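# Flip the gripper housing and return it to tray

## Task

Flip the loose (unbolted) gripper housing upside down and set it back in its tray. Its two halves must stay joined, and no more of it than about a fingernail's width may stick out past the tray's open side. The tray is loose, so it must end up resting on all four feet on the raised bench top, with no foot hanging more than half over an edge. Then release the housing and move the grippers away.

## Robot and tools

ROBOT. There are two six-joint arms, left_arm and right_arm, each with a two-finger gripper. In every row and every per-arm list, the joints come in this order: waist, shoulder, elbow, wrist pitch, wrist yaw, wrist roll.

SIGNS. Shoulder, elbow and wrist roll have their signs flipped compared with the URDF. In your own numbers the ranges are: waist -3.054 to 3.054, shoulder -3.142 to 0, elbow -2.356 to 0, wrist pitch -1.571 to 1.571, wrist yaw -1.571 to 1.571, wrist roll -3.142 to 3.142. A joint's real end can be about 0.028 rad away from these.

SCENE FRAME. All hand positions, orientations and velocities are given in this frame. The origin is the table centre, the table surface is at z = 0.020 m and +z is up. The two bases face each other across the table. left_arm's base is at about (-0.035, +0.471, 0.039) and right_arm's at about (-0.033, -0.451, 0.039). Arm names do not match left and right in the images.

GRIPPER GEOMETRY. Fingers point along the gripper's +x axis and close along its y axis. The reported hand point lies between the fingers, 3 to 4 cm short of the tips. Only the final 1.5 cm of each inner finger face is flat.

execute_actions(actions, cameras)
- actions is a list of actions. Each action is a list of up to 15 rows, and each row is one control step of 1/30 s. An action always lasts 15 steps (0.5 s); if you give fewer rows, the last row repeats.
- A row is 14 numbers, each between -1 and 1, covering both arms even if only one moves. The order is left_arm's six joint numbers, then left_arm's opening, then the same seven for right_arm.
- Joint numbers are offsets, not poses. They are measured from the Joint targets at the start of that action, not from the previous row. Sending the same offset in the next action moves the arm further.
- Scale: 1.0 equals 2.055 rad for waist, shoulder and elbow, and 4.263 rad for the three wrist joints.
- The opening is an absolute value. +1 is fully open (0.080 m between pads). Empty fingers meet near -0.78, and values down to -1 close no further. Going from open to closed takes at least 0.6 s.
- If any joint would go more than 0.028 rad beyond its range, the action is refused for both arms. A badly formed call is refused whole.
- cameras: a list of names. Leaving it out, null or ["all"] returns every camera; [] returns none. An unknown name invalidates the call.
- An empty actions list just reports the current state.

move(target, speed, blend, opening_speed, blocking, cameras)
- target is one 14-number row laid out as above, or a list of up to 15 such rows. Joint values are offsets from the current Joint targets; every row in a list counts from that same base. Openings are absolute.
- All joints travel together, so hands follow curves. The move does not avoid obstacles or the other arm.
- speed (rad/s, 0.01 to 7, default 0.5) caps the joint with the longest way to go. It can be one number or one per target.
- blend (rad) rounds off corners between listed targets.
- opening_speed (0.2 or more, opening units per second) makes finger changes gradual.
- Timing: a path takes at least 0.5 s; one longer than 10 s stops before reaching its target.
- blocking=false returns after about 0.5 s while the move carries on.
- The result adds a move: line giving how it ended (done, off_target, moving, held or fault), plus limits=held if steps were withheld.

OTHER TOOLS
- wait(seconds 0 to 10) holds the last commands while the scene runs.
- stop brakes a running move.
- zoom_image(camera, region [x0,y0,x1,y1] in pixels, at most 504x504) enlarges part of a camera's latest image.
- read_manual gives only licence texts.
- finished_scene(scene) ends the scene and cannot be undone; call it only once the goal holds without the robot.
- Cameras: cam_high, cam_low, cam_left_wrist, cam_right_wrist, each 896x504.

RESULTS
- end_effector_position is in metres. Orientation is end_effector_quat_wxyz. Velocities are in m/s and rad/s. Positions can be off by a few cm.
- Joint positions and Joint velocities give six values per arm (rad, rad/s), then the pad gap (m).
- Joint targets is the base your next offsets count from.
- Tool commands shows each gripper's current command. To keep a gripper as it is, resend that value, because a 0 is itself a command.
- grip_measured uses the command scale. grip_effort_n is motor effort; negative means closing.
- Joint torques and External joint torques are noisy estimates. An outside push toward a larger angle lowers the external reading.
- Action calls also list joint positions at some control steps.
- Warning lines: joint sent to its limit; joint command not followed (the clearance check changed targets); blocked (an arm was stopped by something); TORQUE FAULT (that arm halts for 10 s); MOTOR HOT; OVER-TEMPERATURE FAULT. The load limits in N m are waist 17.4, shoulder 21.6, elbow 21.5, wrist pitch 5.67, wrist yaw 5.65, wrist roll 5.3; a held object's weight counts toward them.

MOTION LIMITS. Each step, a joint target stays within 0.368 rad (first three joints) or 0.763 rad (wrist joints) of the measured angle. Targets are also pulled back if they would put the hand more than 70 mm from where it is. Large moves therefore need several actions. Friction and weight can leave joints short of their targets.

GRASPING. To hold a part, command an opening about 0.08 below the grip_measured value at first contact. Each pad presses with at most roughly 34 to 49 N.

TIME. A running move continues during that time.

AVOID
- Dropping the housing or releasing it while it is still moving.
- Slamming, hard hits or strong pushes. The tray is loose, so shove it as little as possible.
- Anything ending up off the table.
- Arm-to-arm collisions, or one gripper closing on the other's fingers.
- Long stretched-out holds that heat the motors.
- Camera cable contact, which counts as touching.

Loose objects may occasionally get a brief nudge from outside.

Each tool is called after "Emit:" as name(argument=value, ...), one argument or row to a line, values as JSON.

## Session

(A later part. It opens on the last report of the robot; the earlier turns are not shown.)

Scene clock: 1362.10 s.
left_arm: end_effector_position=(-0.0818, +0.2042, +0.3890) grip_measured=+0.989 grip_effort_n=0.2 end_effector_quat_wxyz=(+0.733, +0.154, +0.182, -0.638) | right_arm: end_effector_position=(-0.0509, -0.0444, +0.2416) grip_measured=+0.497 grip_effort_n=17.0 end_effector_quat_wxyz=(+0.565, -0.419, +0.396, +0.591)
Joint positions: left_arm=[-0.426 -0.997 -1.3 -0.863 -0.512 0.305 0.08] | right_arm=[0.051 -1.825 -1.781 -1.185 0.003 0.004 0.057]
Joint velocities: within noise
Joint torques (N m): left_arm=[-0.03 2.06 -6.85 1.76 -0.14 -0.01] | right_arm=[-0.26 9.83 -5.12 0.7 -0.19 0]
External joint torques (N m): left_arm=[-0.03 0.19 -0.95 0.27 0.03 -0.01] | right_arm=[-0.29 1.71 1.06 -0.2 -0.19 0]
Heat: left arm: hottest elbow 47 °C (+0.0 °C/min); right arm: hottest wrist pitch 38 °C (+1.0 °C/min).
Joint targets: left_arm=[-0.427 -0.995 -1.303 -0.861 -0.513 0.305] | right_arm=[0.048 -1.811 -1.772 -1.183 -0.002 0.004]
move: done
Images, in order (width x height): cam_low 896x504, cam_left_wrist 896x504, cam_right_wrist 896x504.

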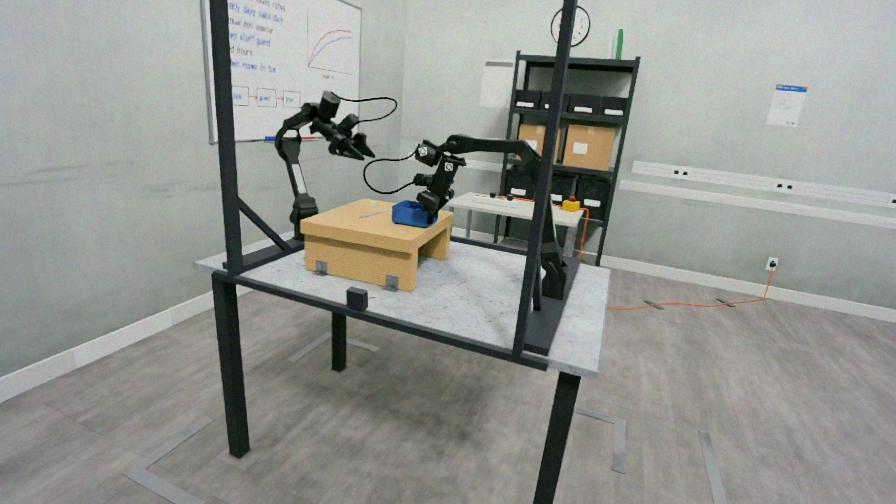

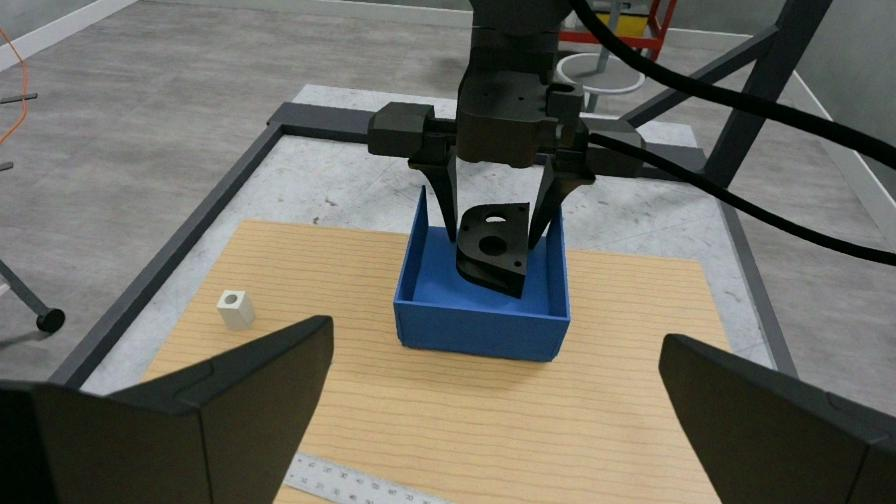

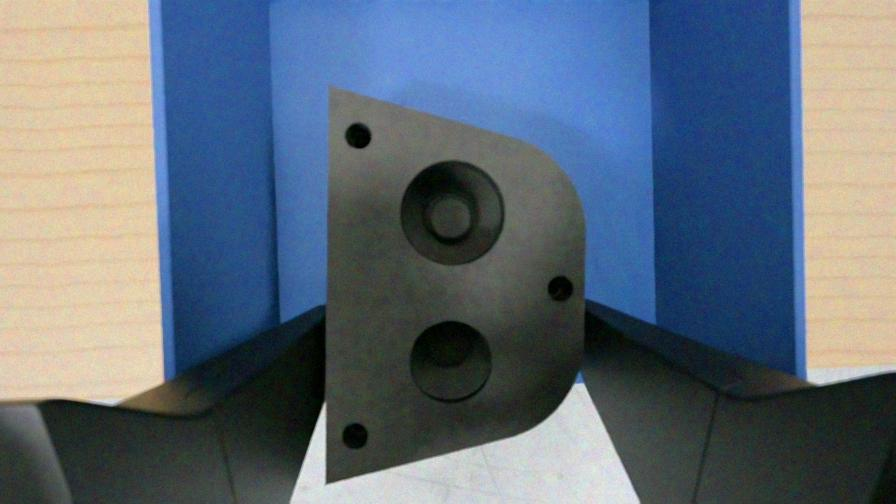

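Emit:
move(
  target=[0,0,0,0,0,0,0.988964,0,0,0,0,0,0,0.2],
  opening_speed=0.4,
  cameras=["cam_right_wrist"],
)

Emit:
move(
  target=[0,0,0,0,0,0,0.988964,0,-0.0054,-0.0303,-0.025,0,0,0.2],
  speed=0.12,
  cameras=["cam_left_wrist","cam_right_wrist"],
)

Emit:
zoom_image(
  camera="cam_left_wrist",
  region=[370, 150, 600, 350],
)

Scene clock: 1371.37 s.
left_arm: end_effector_position=(-0.0818, +0.2042, +0.3890) grip_measured=+0.989 grip_effort_n=0.2 end_effector_quat_wxyz=(+0.733, +0.154, +0.182, -0.638) | right_arm: end_effector_position=(-0.0509, -0.0444, +0.2419) grip_measured=+0.317 grip_effort_n=-83.5 end_effector_quat_wxyz=(+0.565, -0.418, +0.396, +0.591)
Joint positions: left_arm=[-0.426 -0.997 -1.3 -0.863 -0.512 0.305 0.08] | right_arm=[0.051 -1.825 -1.781 -1.184 0.003 0.004 0.049]
Joint velocities: within noise
Joint torques (N m): left_arm=[-0.04 2.09 -6.85 1.75 -0.13 -0.01] | right_arm=[-0.17 9.58 -5.23 0.64 -0.18 -0.02]
External joint torques (N m): left_arm=[-0.04 0.28 -0.98 0.26 0.03 -0.01] | right_arm=[-0.19 1.4 0.99 -0.26 -0.18 -0.02]
Heat: left arm: hottest elbow 47 °C (+0.0 °C/min); right arm: hottest wrist pitch 37 °C (+0.0 °C/min).
Joint targets: left_arm=[-0.427 -0.995 -1.303 -0.861 -0.513 0.305] | right_arm=[0.048 -1.811 -1.772 -1.183 -0.002 0.004]
move: done
Images, in order (width x height): cam_right_wrist 896x504.

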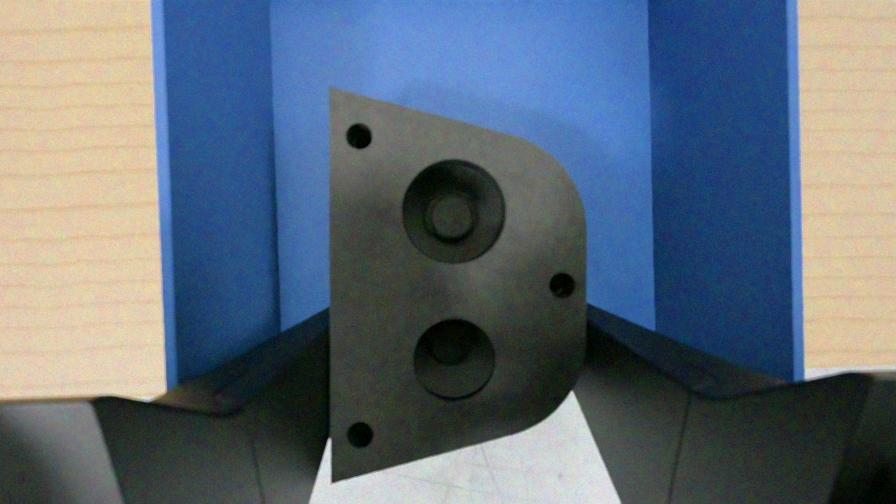

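Scene clock: 1372.63 s.
left_arm: end_effector_position=(-0.0818, +0.2042, +0.3890) grip_measured=+0.989 grip_effort_n=0.2 end_effector_quat_wxyz=(+0.733, +0.154, +0.182, -0.638) | right_arm: end_effector_position=(-0.0503, -0.0597, +0.2488) grip_measured=+0.317 grip_effort_n=-83.5 end_effector_quat_wxyz=(+0.552, -0.436, +0.413, +0.578)
Joint positions: left_arm=[-0.426 -0.997 -1.3 -0.863 -0.512 0.305 0.08] | right_arm=[0.051 -1.823 -1.824 -1.289 0.002 0.004 0.049]
Joint velocities: within noise
Joint torques (N m): left_arm=[-0.04 2.11 -6.84 1.75 -0.13 -0.01] | right_arm=[-0.05 8.2 -7.12 0.47 -0.16 0]
External joint torques (N m): left_arm=[-0.02 0.23 -0.93 0.25 0.03 -0.01] | right_arm=[-0.09 0.2 -1.07 -0.33 -0.15 0]
Heat: left arm: hottest elbow 47 °C (+0.0 °C/min); right arm: hottest wrist pitch 37 °C (+0.0 °C/min).
Joint targets: left_arm=[-0.427 -0.995 -1.303 -0.861 -0.513 0.305] | right_arm=[0.048 -1.822 -1.834 -1.289 -0.002 0.004]
move: done
Images, in order (width x height): cam_left_wrist 896x504, cam_right_wrist 896x504.

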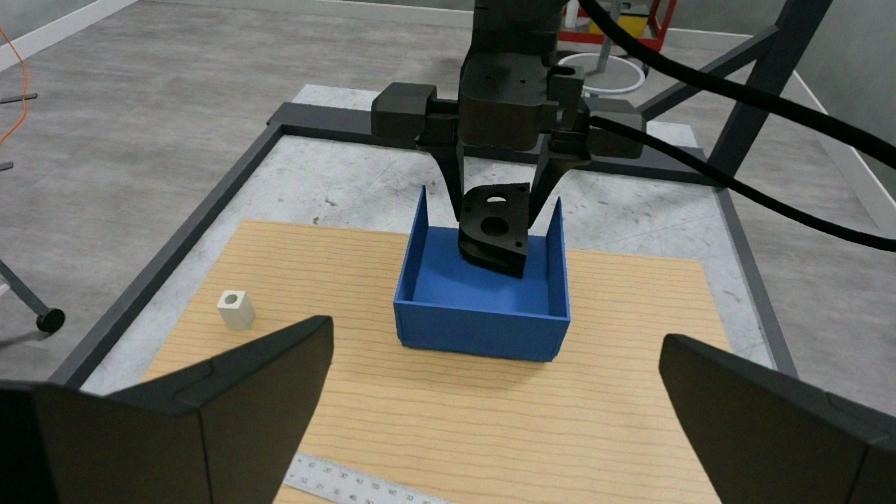

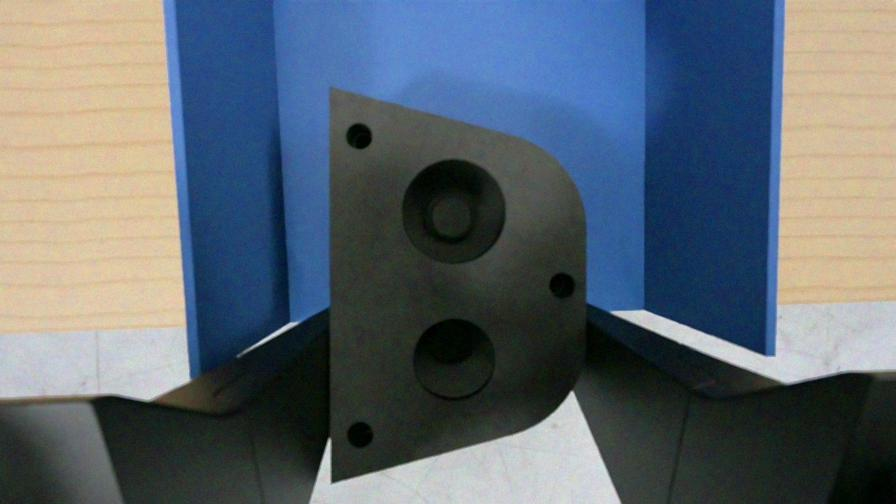

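Scaled by 2.191 from the camera's 896x504 image, which has a finer 1280x720 frame.

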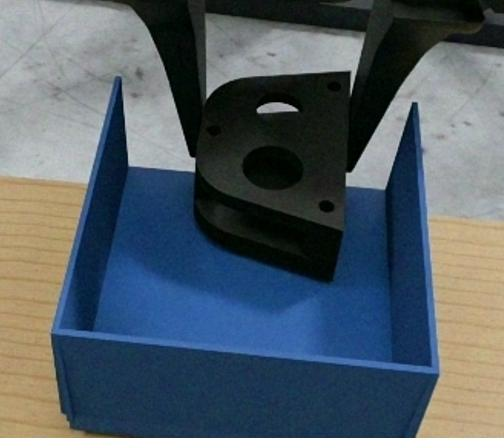

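Emit:
move(
  target=[0,0,0,0,0,0,0.988964,0,-0.0476,-0.0631,0.0055,0,0,0.2],
  speed=0.12,
  cameras=["cam_left_wrist","cam_right_wrist"],
)

Emit:
zoom_image(
  camera="cam_left_wrist",
  region=[370, 150, 600, 350],
)

Scene clock: 1379.47 s.
left_arm: end_effector_position=(-0.0818, +0.2042, +0.3890) grip_measured=+0.989 grip_effort_n=0.2 end_effector_quat_wxyz=(+0.733, +0.154, +0.182, -0.638) | right_arm: end_effector_position=(-0.0517, -0.0279, +0.2581) grip_measured=+0.317 grip_effort_n=-83.5 end_effector_quat_wxyz=(+0.566, -0.416, +0.394, +0.592)
Joint positions: left_arm=[-0.426 -0.997 -1.3 -0.863 -0.512 0.305 0.08] | right_arm=[0.051 -1.907 -1.953 -1.268 0.002 0.004 0.049]
Joint velocities: within noise
Joint torques (N m): left_arm=[-0.03 2.09 -6.82 1.76 -0.14 -0.02] | right_arm=[-0.07 7.19 -7.1 0.7 -0.16 -0.04]
External joint torques (N m): left_arm=[-0.06 0.15 -0.89 0.27 0.04 -0.02] | right_arm=[-0.11 -1.3 -1.07 -0.21 -0.15 -0.04]
Heat: left arm: hottest elbow 47 °C (+0.0 °C/min); right arm: hottest wrist pitch 37 °C (-1.0 °C/min).
Joint targets: left_arm=[-0.427 -0.995 -1.303 -0.861 -0.513 0.305] | right_arm=[0.048 -1.920 -1.964 -1.266 -0.002 0.004]
move: done
Images, in order (width x height): cam_left_wrist 896x504, cam_right_wrist 896x504.

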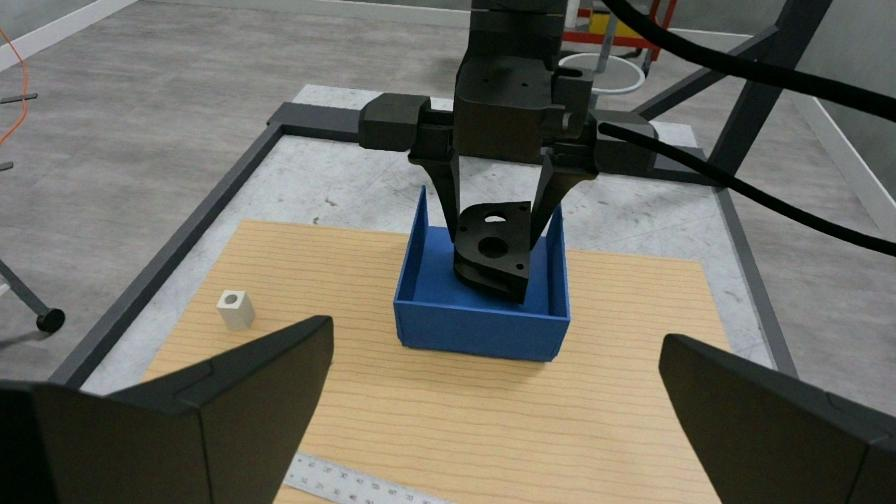

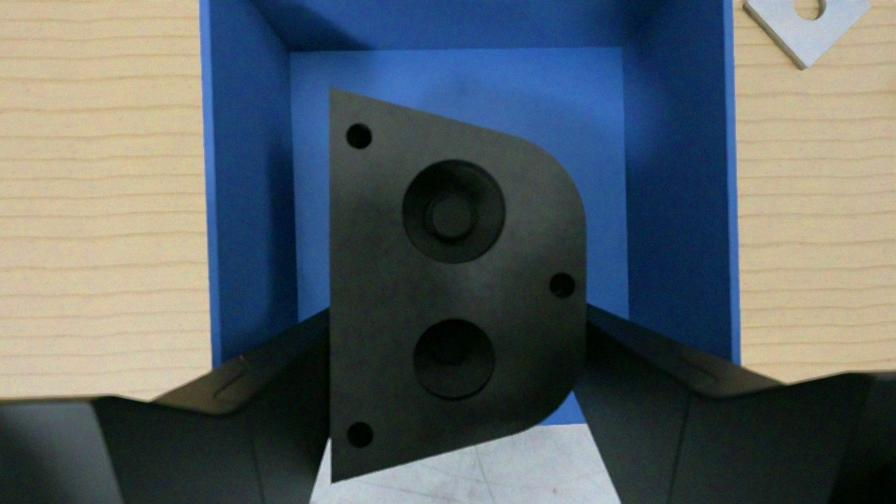

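Scaled by 2.191 from the camera's 896x504 image, which has a finer 1280x720 frame.

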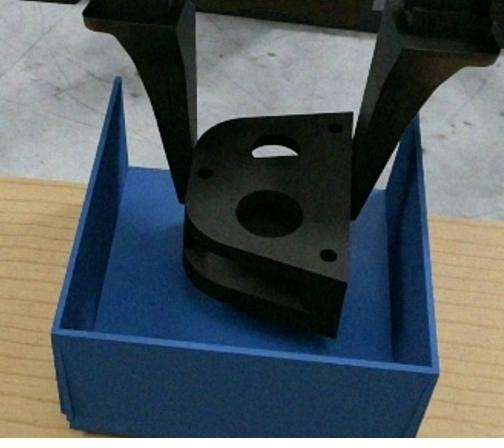

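Emit:
move(
  target=[0,0,0,0,0,0,0.988964,0,0.0045,0.0216,0.0083,0,0,0.2],
  speed=0.06,
  cameras=["cam_left_wrist","cam_right_wrist"],
)

Emit:
zoom_image(
  camera="cam_left_wrist",
  region=[370, 150, 600, 350],
)

Scene clock: 1393.63 s.
left_arm: end_effector_position=(-0.0818, +0.2042, +0.3890) grip_measured=+0.989 grip_effort_n=0.2 end_effector_quat_wxyz=(+0.733, +0.154, +0.182, -0.638) | right_arm: end_effector_position=(-0.0519, -0.0241, +0.2528) grip_measured=+0.317 grip_effort_n=-83.5 end_effector_quat_wxyz=(+0.568, -0.413, +0.392, +0.594)
Joint positions: left_arm=[-0.426 -0.997 -1.3 -0.863 -0.512 0.305 0.08] | right_arm=[0.051 -1.907 -1.928 -1.233 0.002 0.004 0.049]
Joint velocities: within noise
Joint torques (N m): left_arm=[-0.04 2.07 -6.87 1.75 -0.14 -0.01] | right_arm=[-0.28 8.4 -5.07 0.75 -0.18 0.01]
External joint torques (N m): left_arm=[-0.04 0.16 -0.95 0.26 0.03 -0.01] | right_arm=[-0.32 -0.36 1.11 -0.18 -0.18 0.01]
Heat: left arm: hottest elbow 47 °C (+0.0 °C/min); right arm: hottest elbow 37 °C (+1.0 °C/min).
Joint targets: left_arm=[-0.427 -0.995 -1.303 -0.861 -0.513 0.305] | right_arm=[0.048 -1.911 -1.920 -1.231 -0.002 0.004]
move: done
Images, in order (width x height): cam_left_wrist 896x504, cam_right_wrist 896x504.

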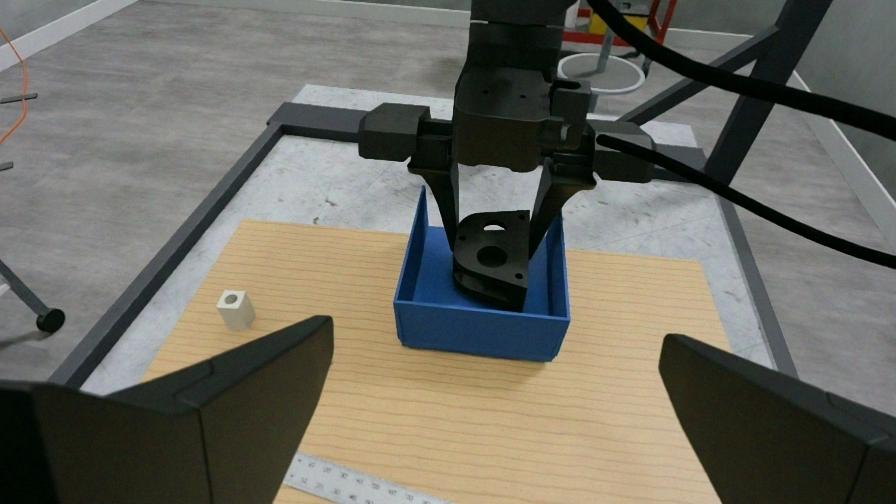

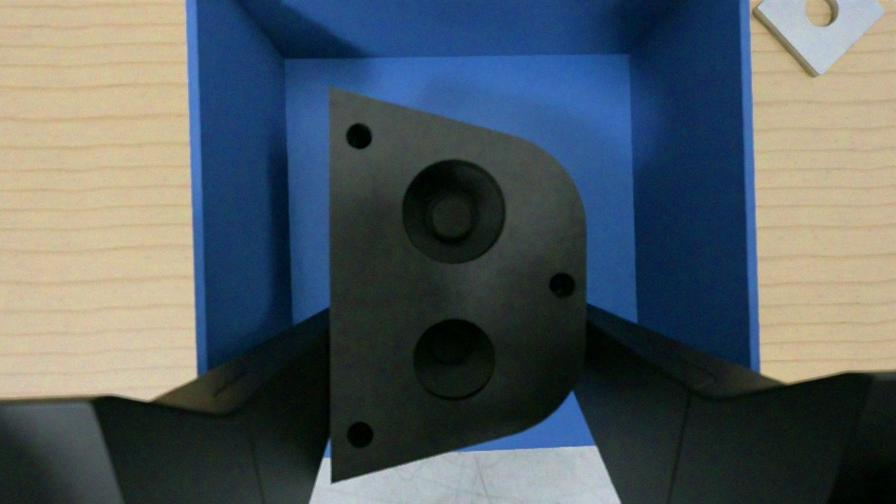

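Scaled by 2.191 from the camera's 896x504 image, which has a finer 1280x720 frame.

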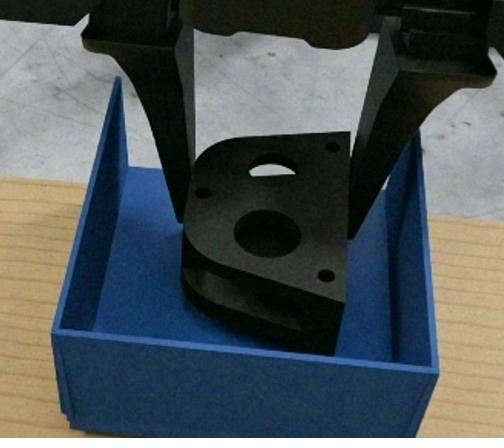

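Emit:
move(
  target=[0,0,0,0,0,0,0.988964,0,0.0025,0.012,0.0046,0,0,0.2],
  speed=0.05,
  cameras=["cam_left_wrist","cam_right_wrist"],
)

Emit:
zoom_image(
  camera="cam_left_wrist",
  region=[370, 150, 600, 350],
)

Scene clock: 1399.73 s.
left_arm: end_effector_position=(-0.0818, +0.2042, +0.3890) grip_measured=+0.989 grip_effort_n=0.2 end_effector_quat_wxyz=(+0.733, +0.154, +0.182, -0.638) | right_arm: end_effector_position=(-0.0519, -0.0236, +0.2463) grip_measured=+0.317 grip_effort_n=-83.5 end_effector_quat_wxyz=(+0.567, -0.415, +0.393, +0.593)
Joint positions: left_arm=[-0.426 -0.997 -1.3 -0.863 -0.512 0.305 0.08] | right_arm=[0.051 -1.907 -1.903 -1.213 0.002 0.004 0.049]
Joint velocities: within noise
Joint torques (N m): left_arm=[0 2.07 -6.85 1.76 -0.14 -0.01] | right_arm=[-0.09 8.89 -5.09 0.72 -0.14 -0.02]
External joint torques (N m): left_arm=[0.01 0.2 -0.93 0.26 0.02 -0.01] | right_arm=[-0.23 0.13 1.1 -0.2 -0.12 -0.02]
Heat: left arm: hottest elbow 47 °C (+0.0 °C/min); right arm: hottest shoulder 37 °C (+6.0 °C/min).
Joint targets: left_arm=[-0.427 -0.995 -1.303 -0.861 -0.513 0.305] | right_arm=[0.048 -1.905 -1.895 -1.211 -0.002 0.004]
move: done
Images, in order (width x height): cam_left_wrist 896x504, cam_right_wrist 896x504.

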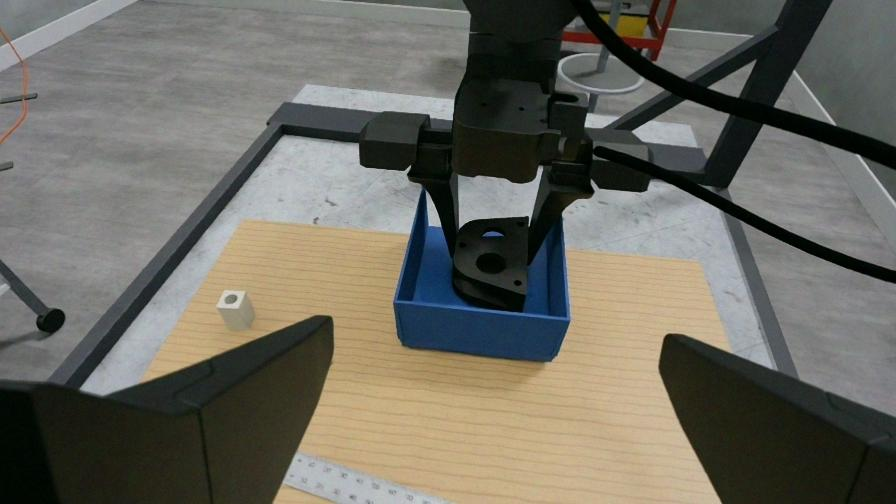

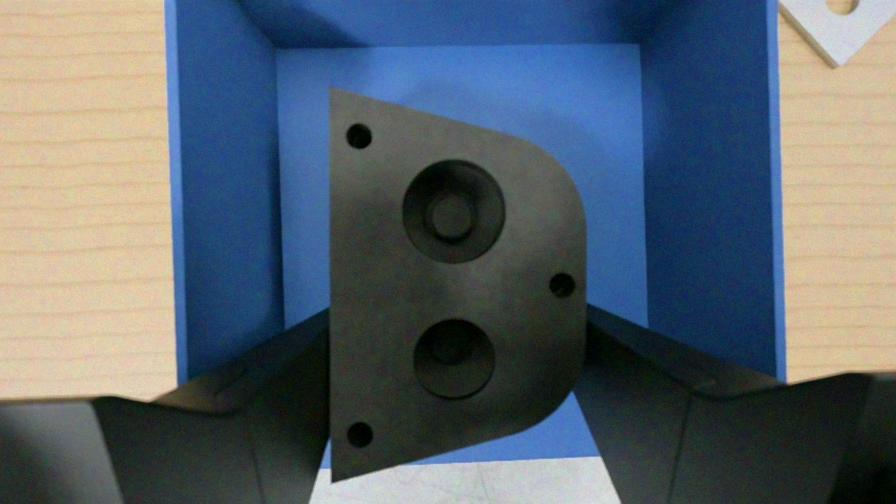

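Scaled by 2.191 from the camera's 896x504 image, which has a finer 1280x720 frame.

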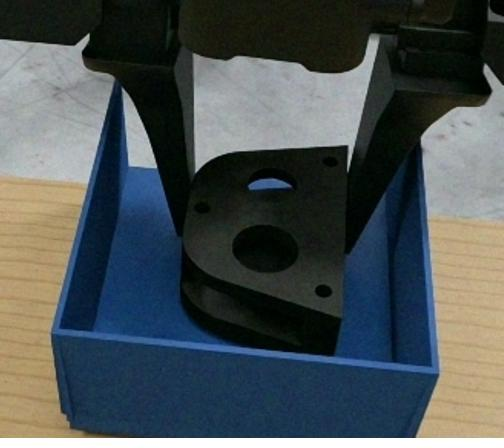

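Emit:
move(
  target=[0,0,0,0,0,0,0.988964,0,0.0015,0.0085,0.0033,0,0,0.2],
  speed=0.05,
  cameras=["cam_left_wrist","cam_low"],
)

Emit:
zoom_image(
  camera="cam_left_wrist",
  region=[370, 150, 600, 350],
)

Emit:
zoom_image(
  camera="cam_low",
  region=[370, 170, 480, 240],
)

Scene clock: 1405.17 s.
left_arm: end_effector_position=(-0.0818, +0.2042, +0.3890) grip_measured=+0.989 grip_effort_n=0.2 end_effector_quat_wxyz=(+0.733, +0.154, +0.182, -0.638) | right_arm: end_effector_position=(-0.0519, -0.0230, +0.2425) grip_measured=+0.317 grip_effort_n=-83.5 end_effector_quat_wxyz=(+0.566, -0.415, +0.394, +0.593)
Joint positions: left_arm=[-0.426 -0.997 -1.3 -0.863 -0.512 0.305 0.08] | right_arm=[0.051 -1.907 -1.888 -1.2 0.002 0.004 0.049]
Joint velocities: within noise
Joint torques (N m): left_arm=[-0.02 2.11 -6.84 1.75 -0.14 -0.02] | right_arm=[-0.15 9.27 -4.94 0.74 -0.2 -0.03]
External joint torques (N m): left_arm=[-0.01 0.3 -0.97 0.26 0.02 -0.02] | right_arm=[-0.17 0.32 1.36 -0.18 -0.2 -0.03]
Heat: left arm: hottest elbow 47 °C (+0.0 °C/min); right arm: hottest shoulder 38 °C (+7.1 °C/min).
Joint targets: left_arm=[-0.427 -0.995 -1.303 -0.861 -0.513 0.305] | right_arm=[0.048 -1.902 -1.878 -1.197 -0.002 0.004]
move: done
Images, in order (width x height): cam_low 896x504, cam_left_wrist 896x504.

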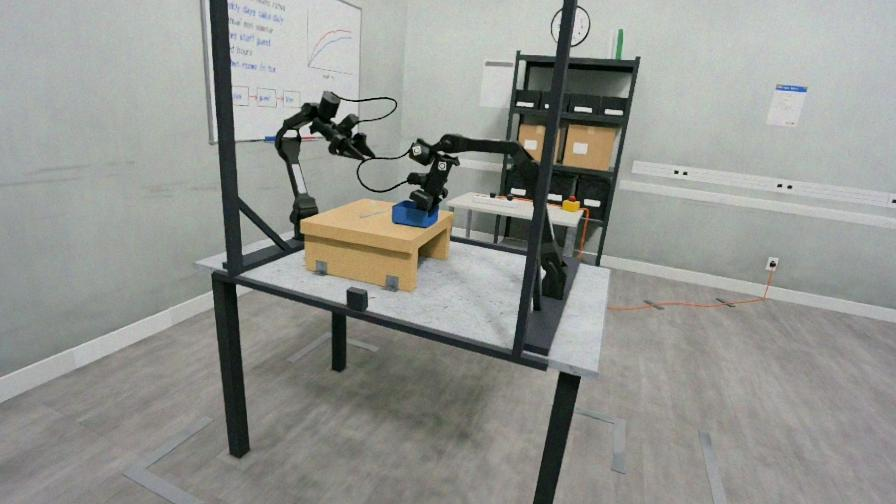

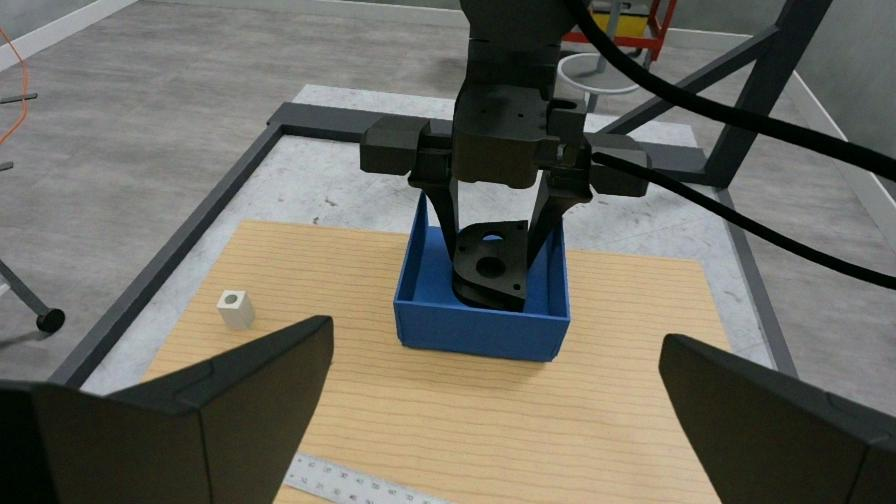

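Scaled by 2.191 from the camera's 896x504 image, which has a finer 1280x720 frame.

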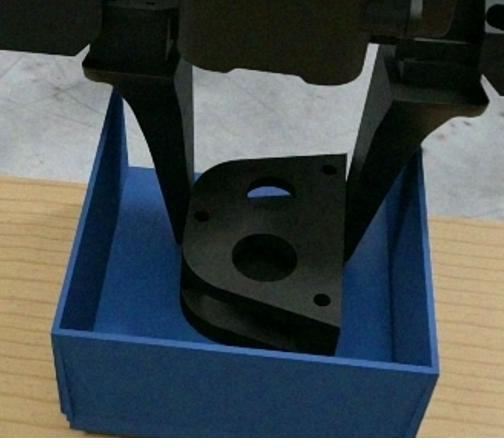

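Scaled by 4.582 from the camera's 896x504 image, which has a finer 1280x720 frame.

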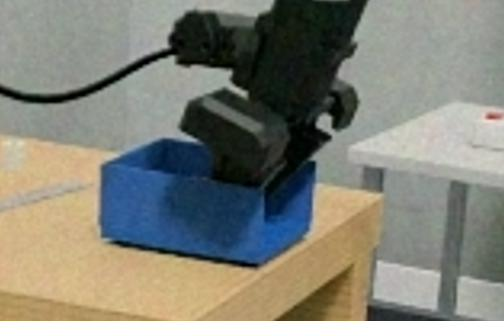

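Emit:
move(
  target=[
    [0,0,0,0,0,0,0.988964,0,0.0003,0.003,0.0011,0,0,0.2],
    [0,0,0,0,0,0,0.988964,0,0.0003,0.003,0.0011,0,0,0.42],
  ],
  speed=0.05,
  opening_speed=0.3,
  cameras=["cam_left_wrist","cam_right_wrist"],
)

Emit:
zoom_image(
  camera="cam_left_wrist",
  region=[370, 150, 600, 350],
)

Scene clock: 1412.17 s.
left_arm: end_effector_position=(-0.0818, +0.2042, +0.3890) grip_measured=+0.989 grip_effort_n=0.2 end_effector_quat_wxyz=(+0.733, +0.154, +0.182, -0.638) | right_arm: end_effector_position=(-0.0513, -0.0229, +0.2405) grip_measured=+0.416 grip_effort_n=17.4 end_effector_quat_wxyz=(+0.566, -0.415, +0.394, +0.592)
Joint positions: left_arm=[-0.426 -0.997 -1.3 -0.863 -0.512 0.305 0.08] | right_arm=[0.049 -1.907 -1.88 -1.194 0.002 0.004 0.054]
Joint velocities: within noise
Joint torques (N m): left_arm=[-0.03 2.07 -6.84 1.76 -0.14 0] | right_arm=[-0.12 9.28 -5.22 0.68 -0.14 0.01]
External joint torques (N m): left_arm=[-0.02 0.2 -0.95 0.27 0.03 0] | right_arm=[-0.16 0.61 0.91 -0.21 -0.14 0]
Heat: left arm: hottest elbow 47 °C (+0.0 °C/min); right arm: hottest shoulder 39 °C (+8.1 °C/min).
Joint targets: left_arm=[-0.427 -0.995 -1.303 -0.861 -0.513 0.305] | right_arm=[0.048 -1.902 -1.872 -1.192 -0.002 0.004]
move: done
Images, in order (width x height): cam_left_wrist 896x504, cam_right_wrist 896x504.

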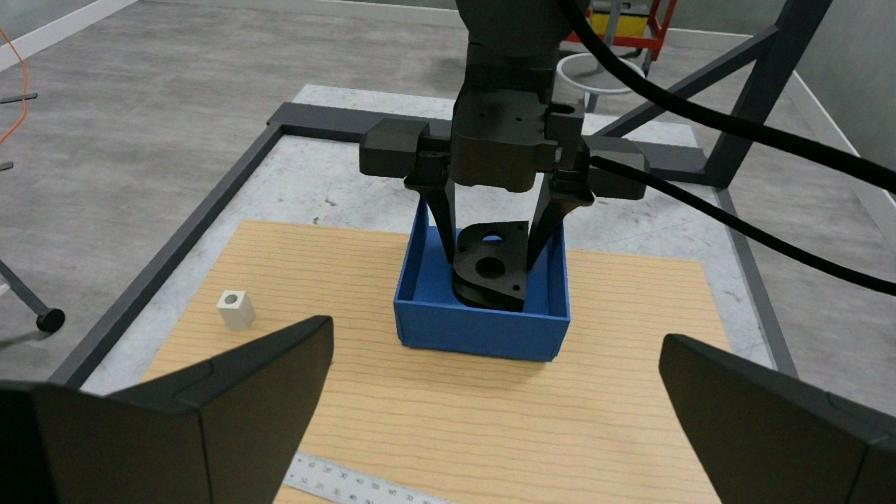

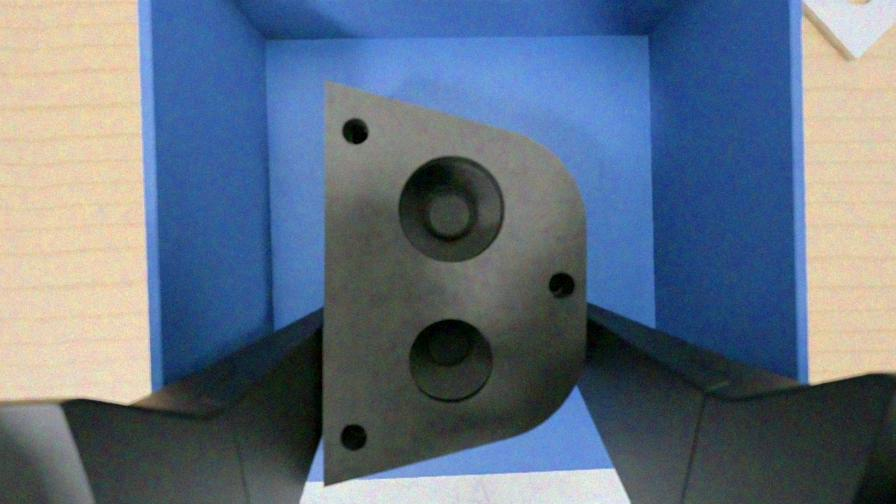

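Scaled by 2.191 from the camera's 896x504 image, which has a finer 1280x720 frame.

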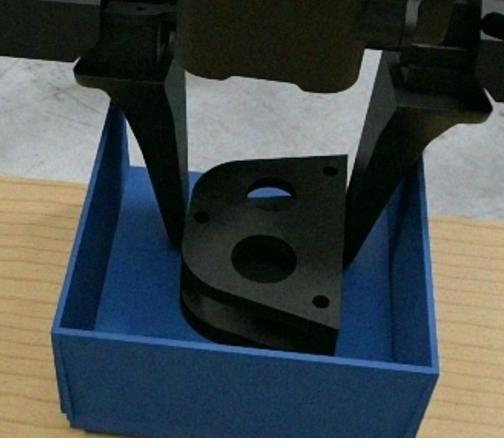

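Emit:
move(
  target=[
    [0,0,0,0,0,0,0.988964,0,-0.0183,-0.0843,-0.0318,0,0,0.42],
    [0,0,0,0,0,0,0.988964,0,-0.0449,-0.1755,-0.0629,0,0,0.42],
  ],
  speed=0.12,
)

Emit:
zoom_image(
  camera="cam_left_wrist",
  region=[370, 150, 600, 370],
)

Emit:
zoom_image(
  camera="cam_low",
  region=[370, 170, 480, 240],
)

Scene clock: 1425.00 s.
left_arm: end_effector_position=(-0.0818, +0.2042, +0.3890) grip_measured=+0.989 grip_effort_n=0.2 end_effector_quat_wxyz=(+0.733, +0.154, +0.182, -0.638) | right_arm: end_effector_position=(-0.0510, -0.0273, +0.2974) grip_measured=+0.417 grip_effort_n=17.0 end_effector_quat_wxyz=(+0.567, -0.414, +0.393, +0.593)
Joint positions: left_arm=[-0.426 -0.997 -1.3 -0.863 -0.512 0.305 0.08] | right_arm=[0.049 -1.98 -2.223 -1.459 0.002 0.004 0.054]
Joint velocities: within noise
Joint torques (N m): left_arm=[-0.02 2.09 -6.85 1.75 -0.14 -0.01] | right_arm=[-0.15 7.51 -6.61 0.49 -0.16 0.02]
External joint torques (N m): left_arm=[0 0.23 -0.94 0.26 0.02 0] | right_arm=[-0.16 -1.41 -0.85 -0.43 -0.16 0.02]
Heat: left arm: hottest elbow 47 °C (+0.0 °C/min); right arm: hottest shoulder 39 °C (+6.0 °C/min).
Joint targets: left_arm=[-0.427 -0.995 -1.303 -0.861 -0.513 0.305] | right_arm=[0.048 -1.994 -2.232 -1.460 -0.002 0.004]
move: done

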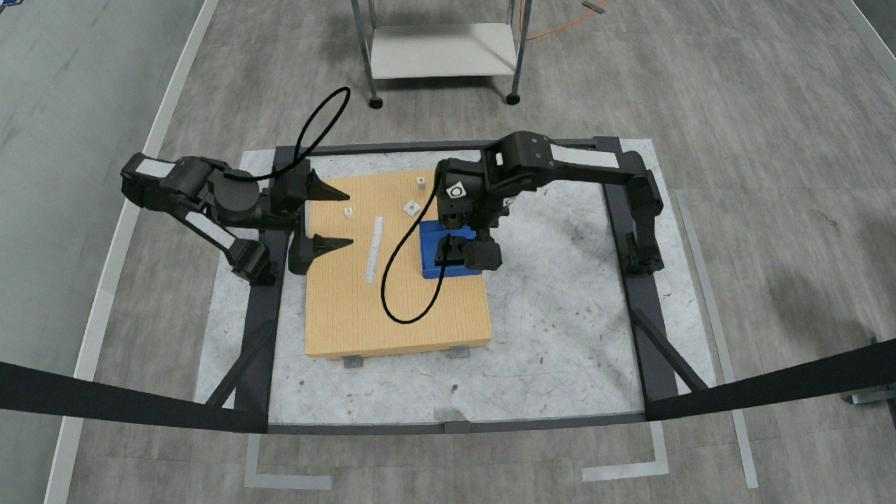

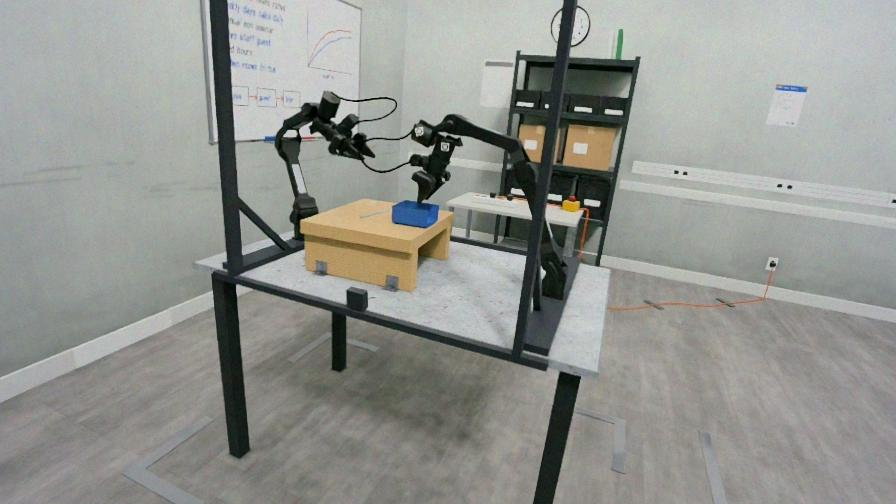

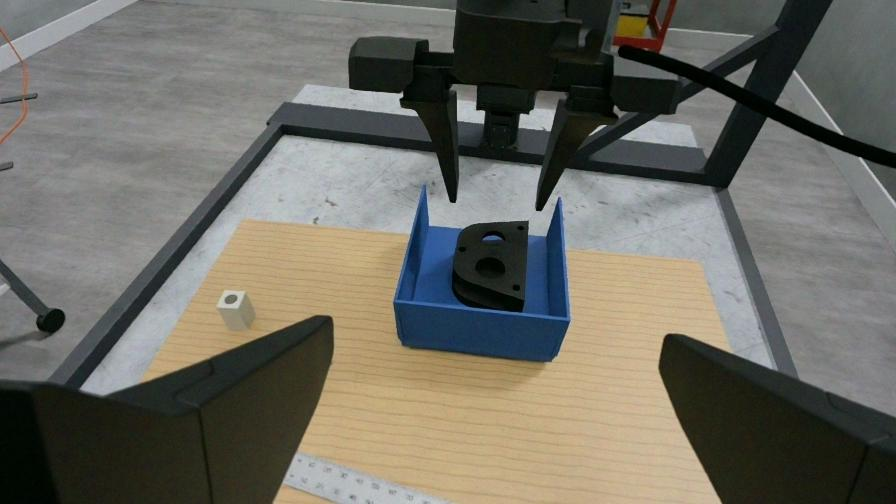

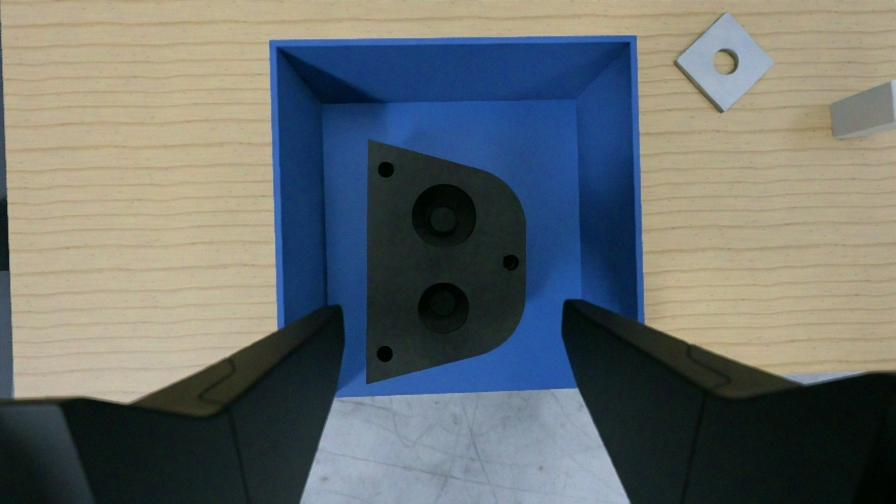

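Scaled by 2.191 from the camera's 896x504 image, which has a finer 1280x720 frame.

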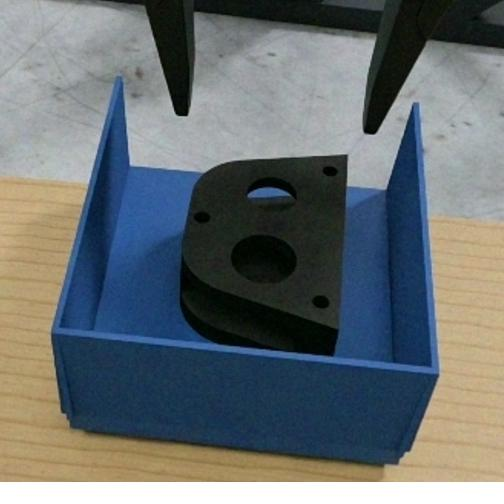

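Scaled by 4.582 from the camera's 896x504 image, which has a finer 1280x720 frame.

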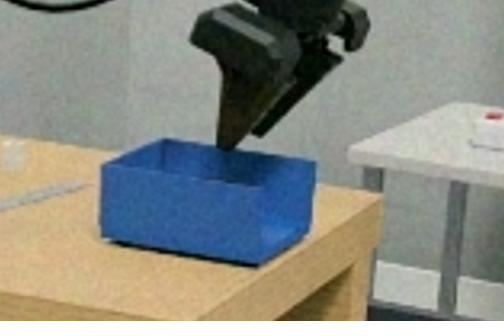

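Emit:
move(
  target=[0,0,0,0,0,0,0.988964,0,0.46,0.45,0.14,0,0,0.42],
  speed=0.7,
)

Emit:
zoom_image(
  camera="cam_low",
  region=[380, 180, 460, 240],
)

Emit:
zoom_image(
  camera="cam_right_wrist",
  region=[300, 50, 700, 350],
)

Scene clock: 1435.07 s.
left_arm: end_effector_position=(-0.0818, +0.2042, +0.3890) grip_measured=+0.989 grip_effort_n=0.2 end_effector_quat_wxyz=(+0.733, +0.154, +0.182, -0.638) | right_arm: end_effector_position=(-0.0452, -0.1607, +0.3692) grip_measured=+0.417 grip_effort_n=17.0 end_effector_quat_wxyz=(+0.660, -0.217, +0.205, +0.689)
Joint positions: left_arm=[-0.426 -0.997 -1.3 -0.863 -0.512 0.305 0.08] | right_arm=[0.049 -1.056 -1.316 -0.866 0.002 0.004 0.054]
Joint velocities: within noise
Joint torques (N m): left_arm=[-0.03 2.09 -6.82 1.75 -0.14 -0.01] | right_arm=[-0.21 3.65 -5.3 1.39 -0.13 -0.02]
External joint torques (N m): left_arm=[0 0.19 -0.86 0.24 0.03 -0.01] | right_arm=[-0.21 1.21 1.02 -0.22 -0.13 -0.02]
Heat: left arm: hottest elbow 47 °C (+0.0 °C/min); right arm: hottest shoulder 39 °C (+4.1 °C/min).
Joint targets: left_arm=[-0.427 -0.995 -1.303 -0.861 -0.513 0.305] | right_arm=[0.048 -1.049 -1.308 -0.863 -0.002 0.004]
move: done

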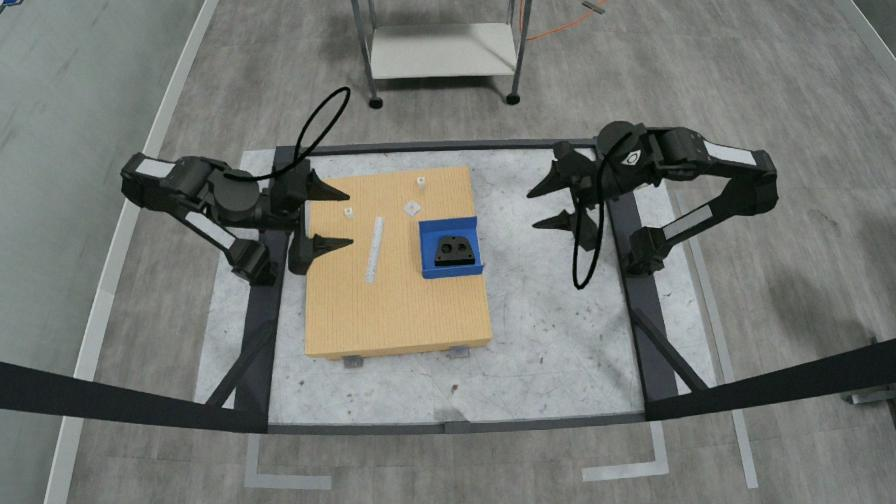

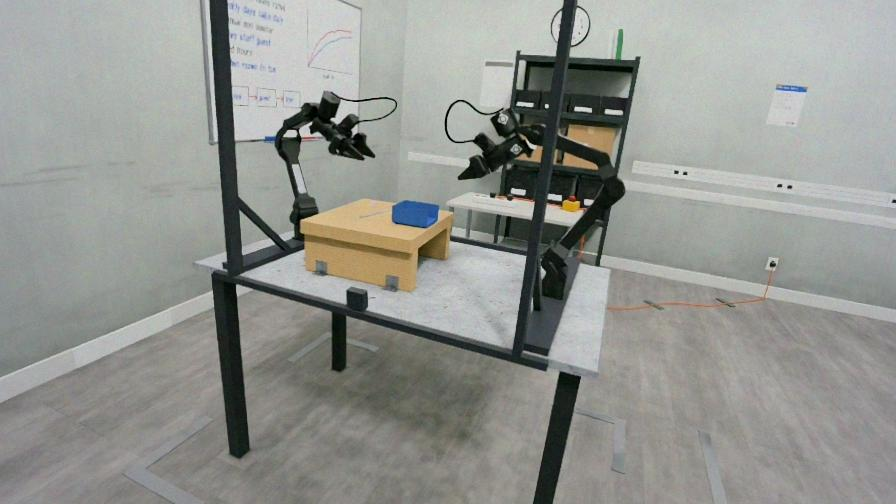

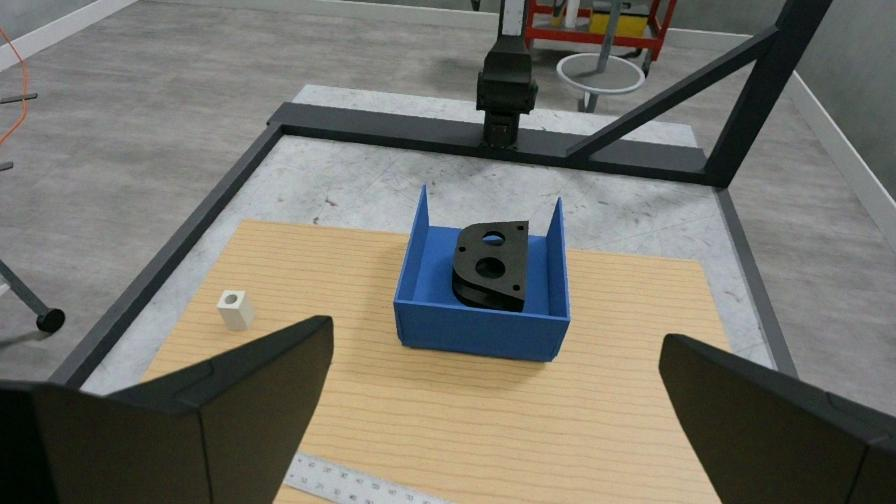

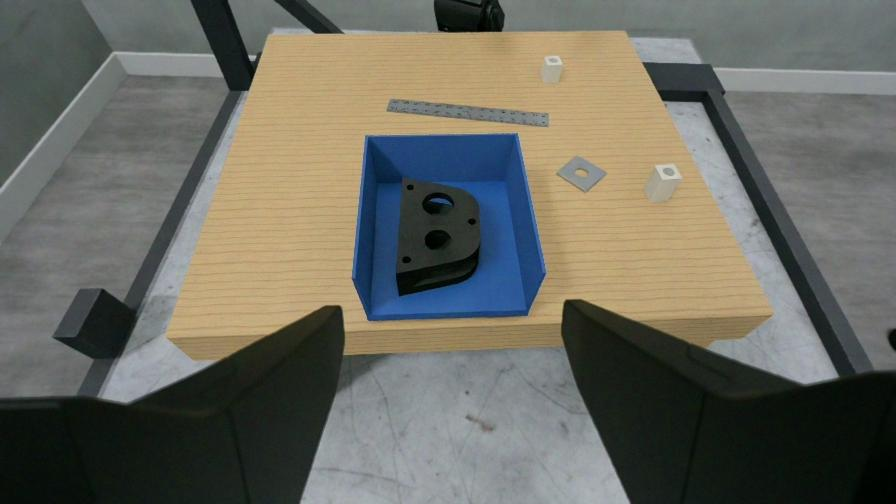

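Scaled by 6.300 from the camera's 896x504 image, which has a finer 1280x720 frame.

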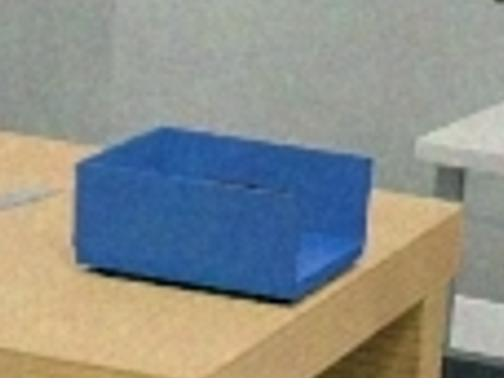

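Scaled by 1.260 from the camera's 896x504 image, which has a finer 1280x720 frame.

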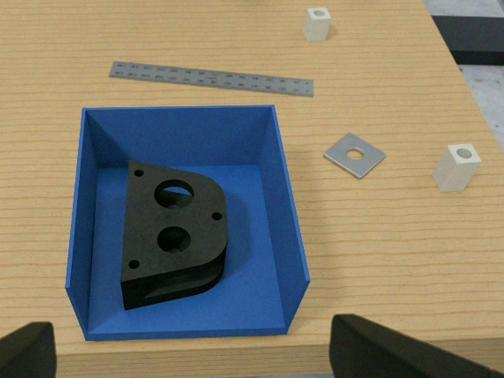

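Emit:
finished_scene(
  scene=1,
)

The scene is finished: the task was done.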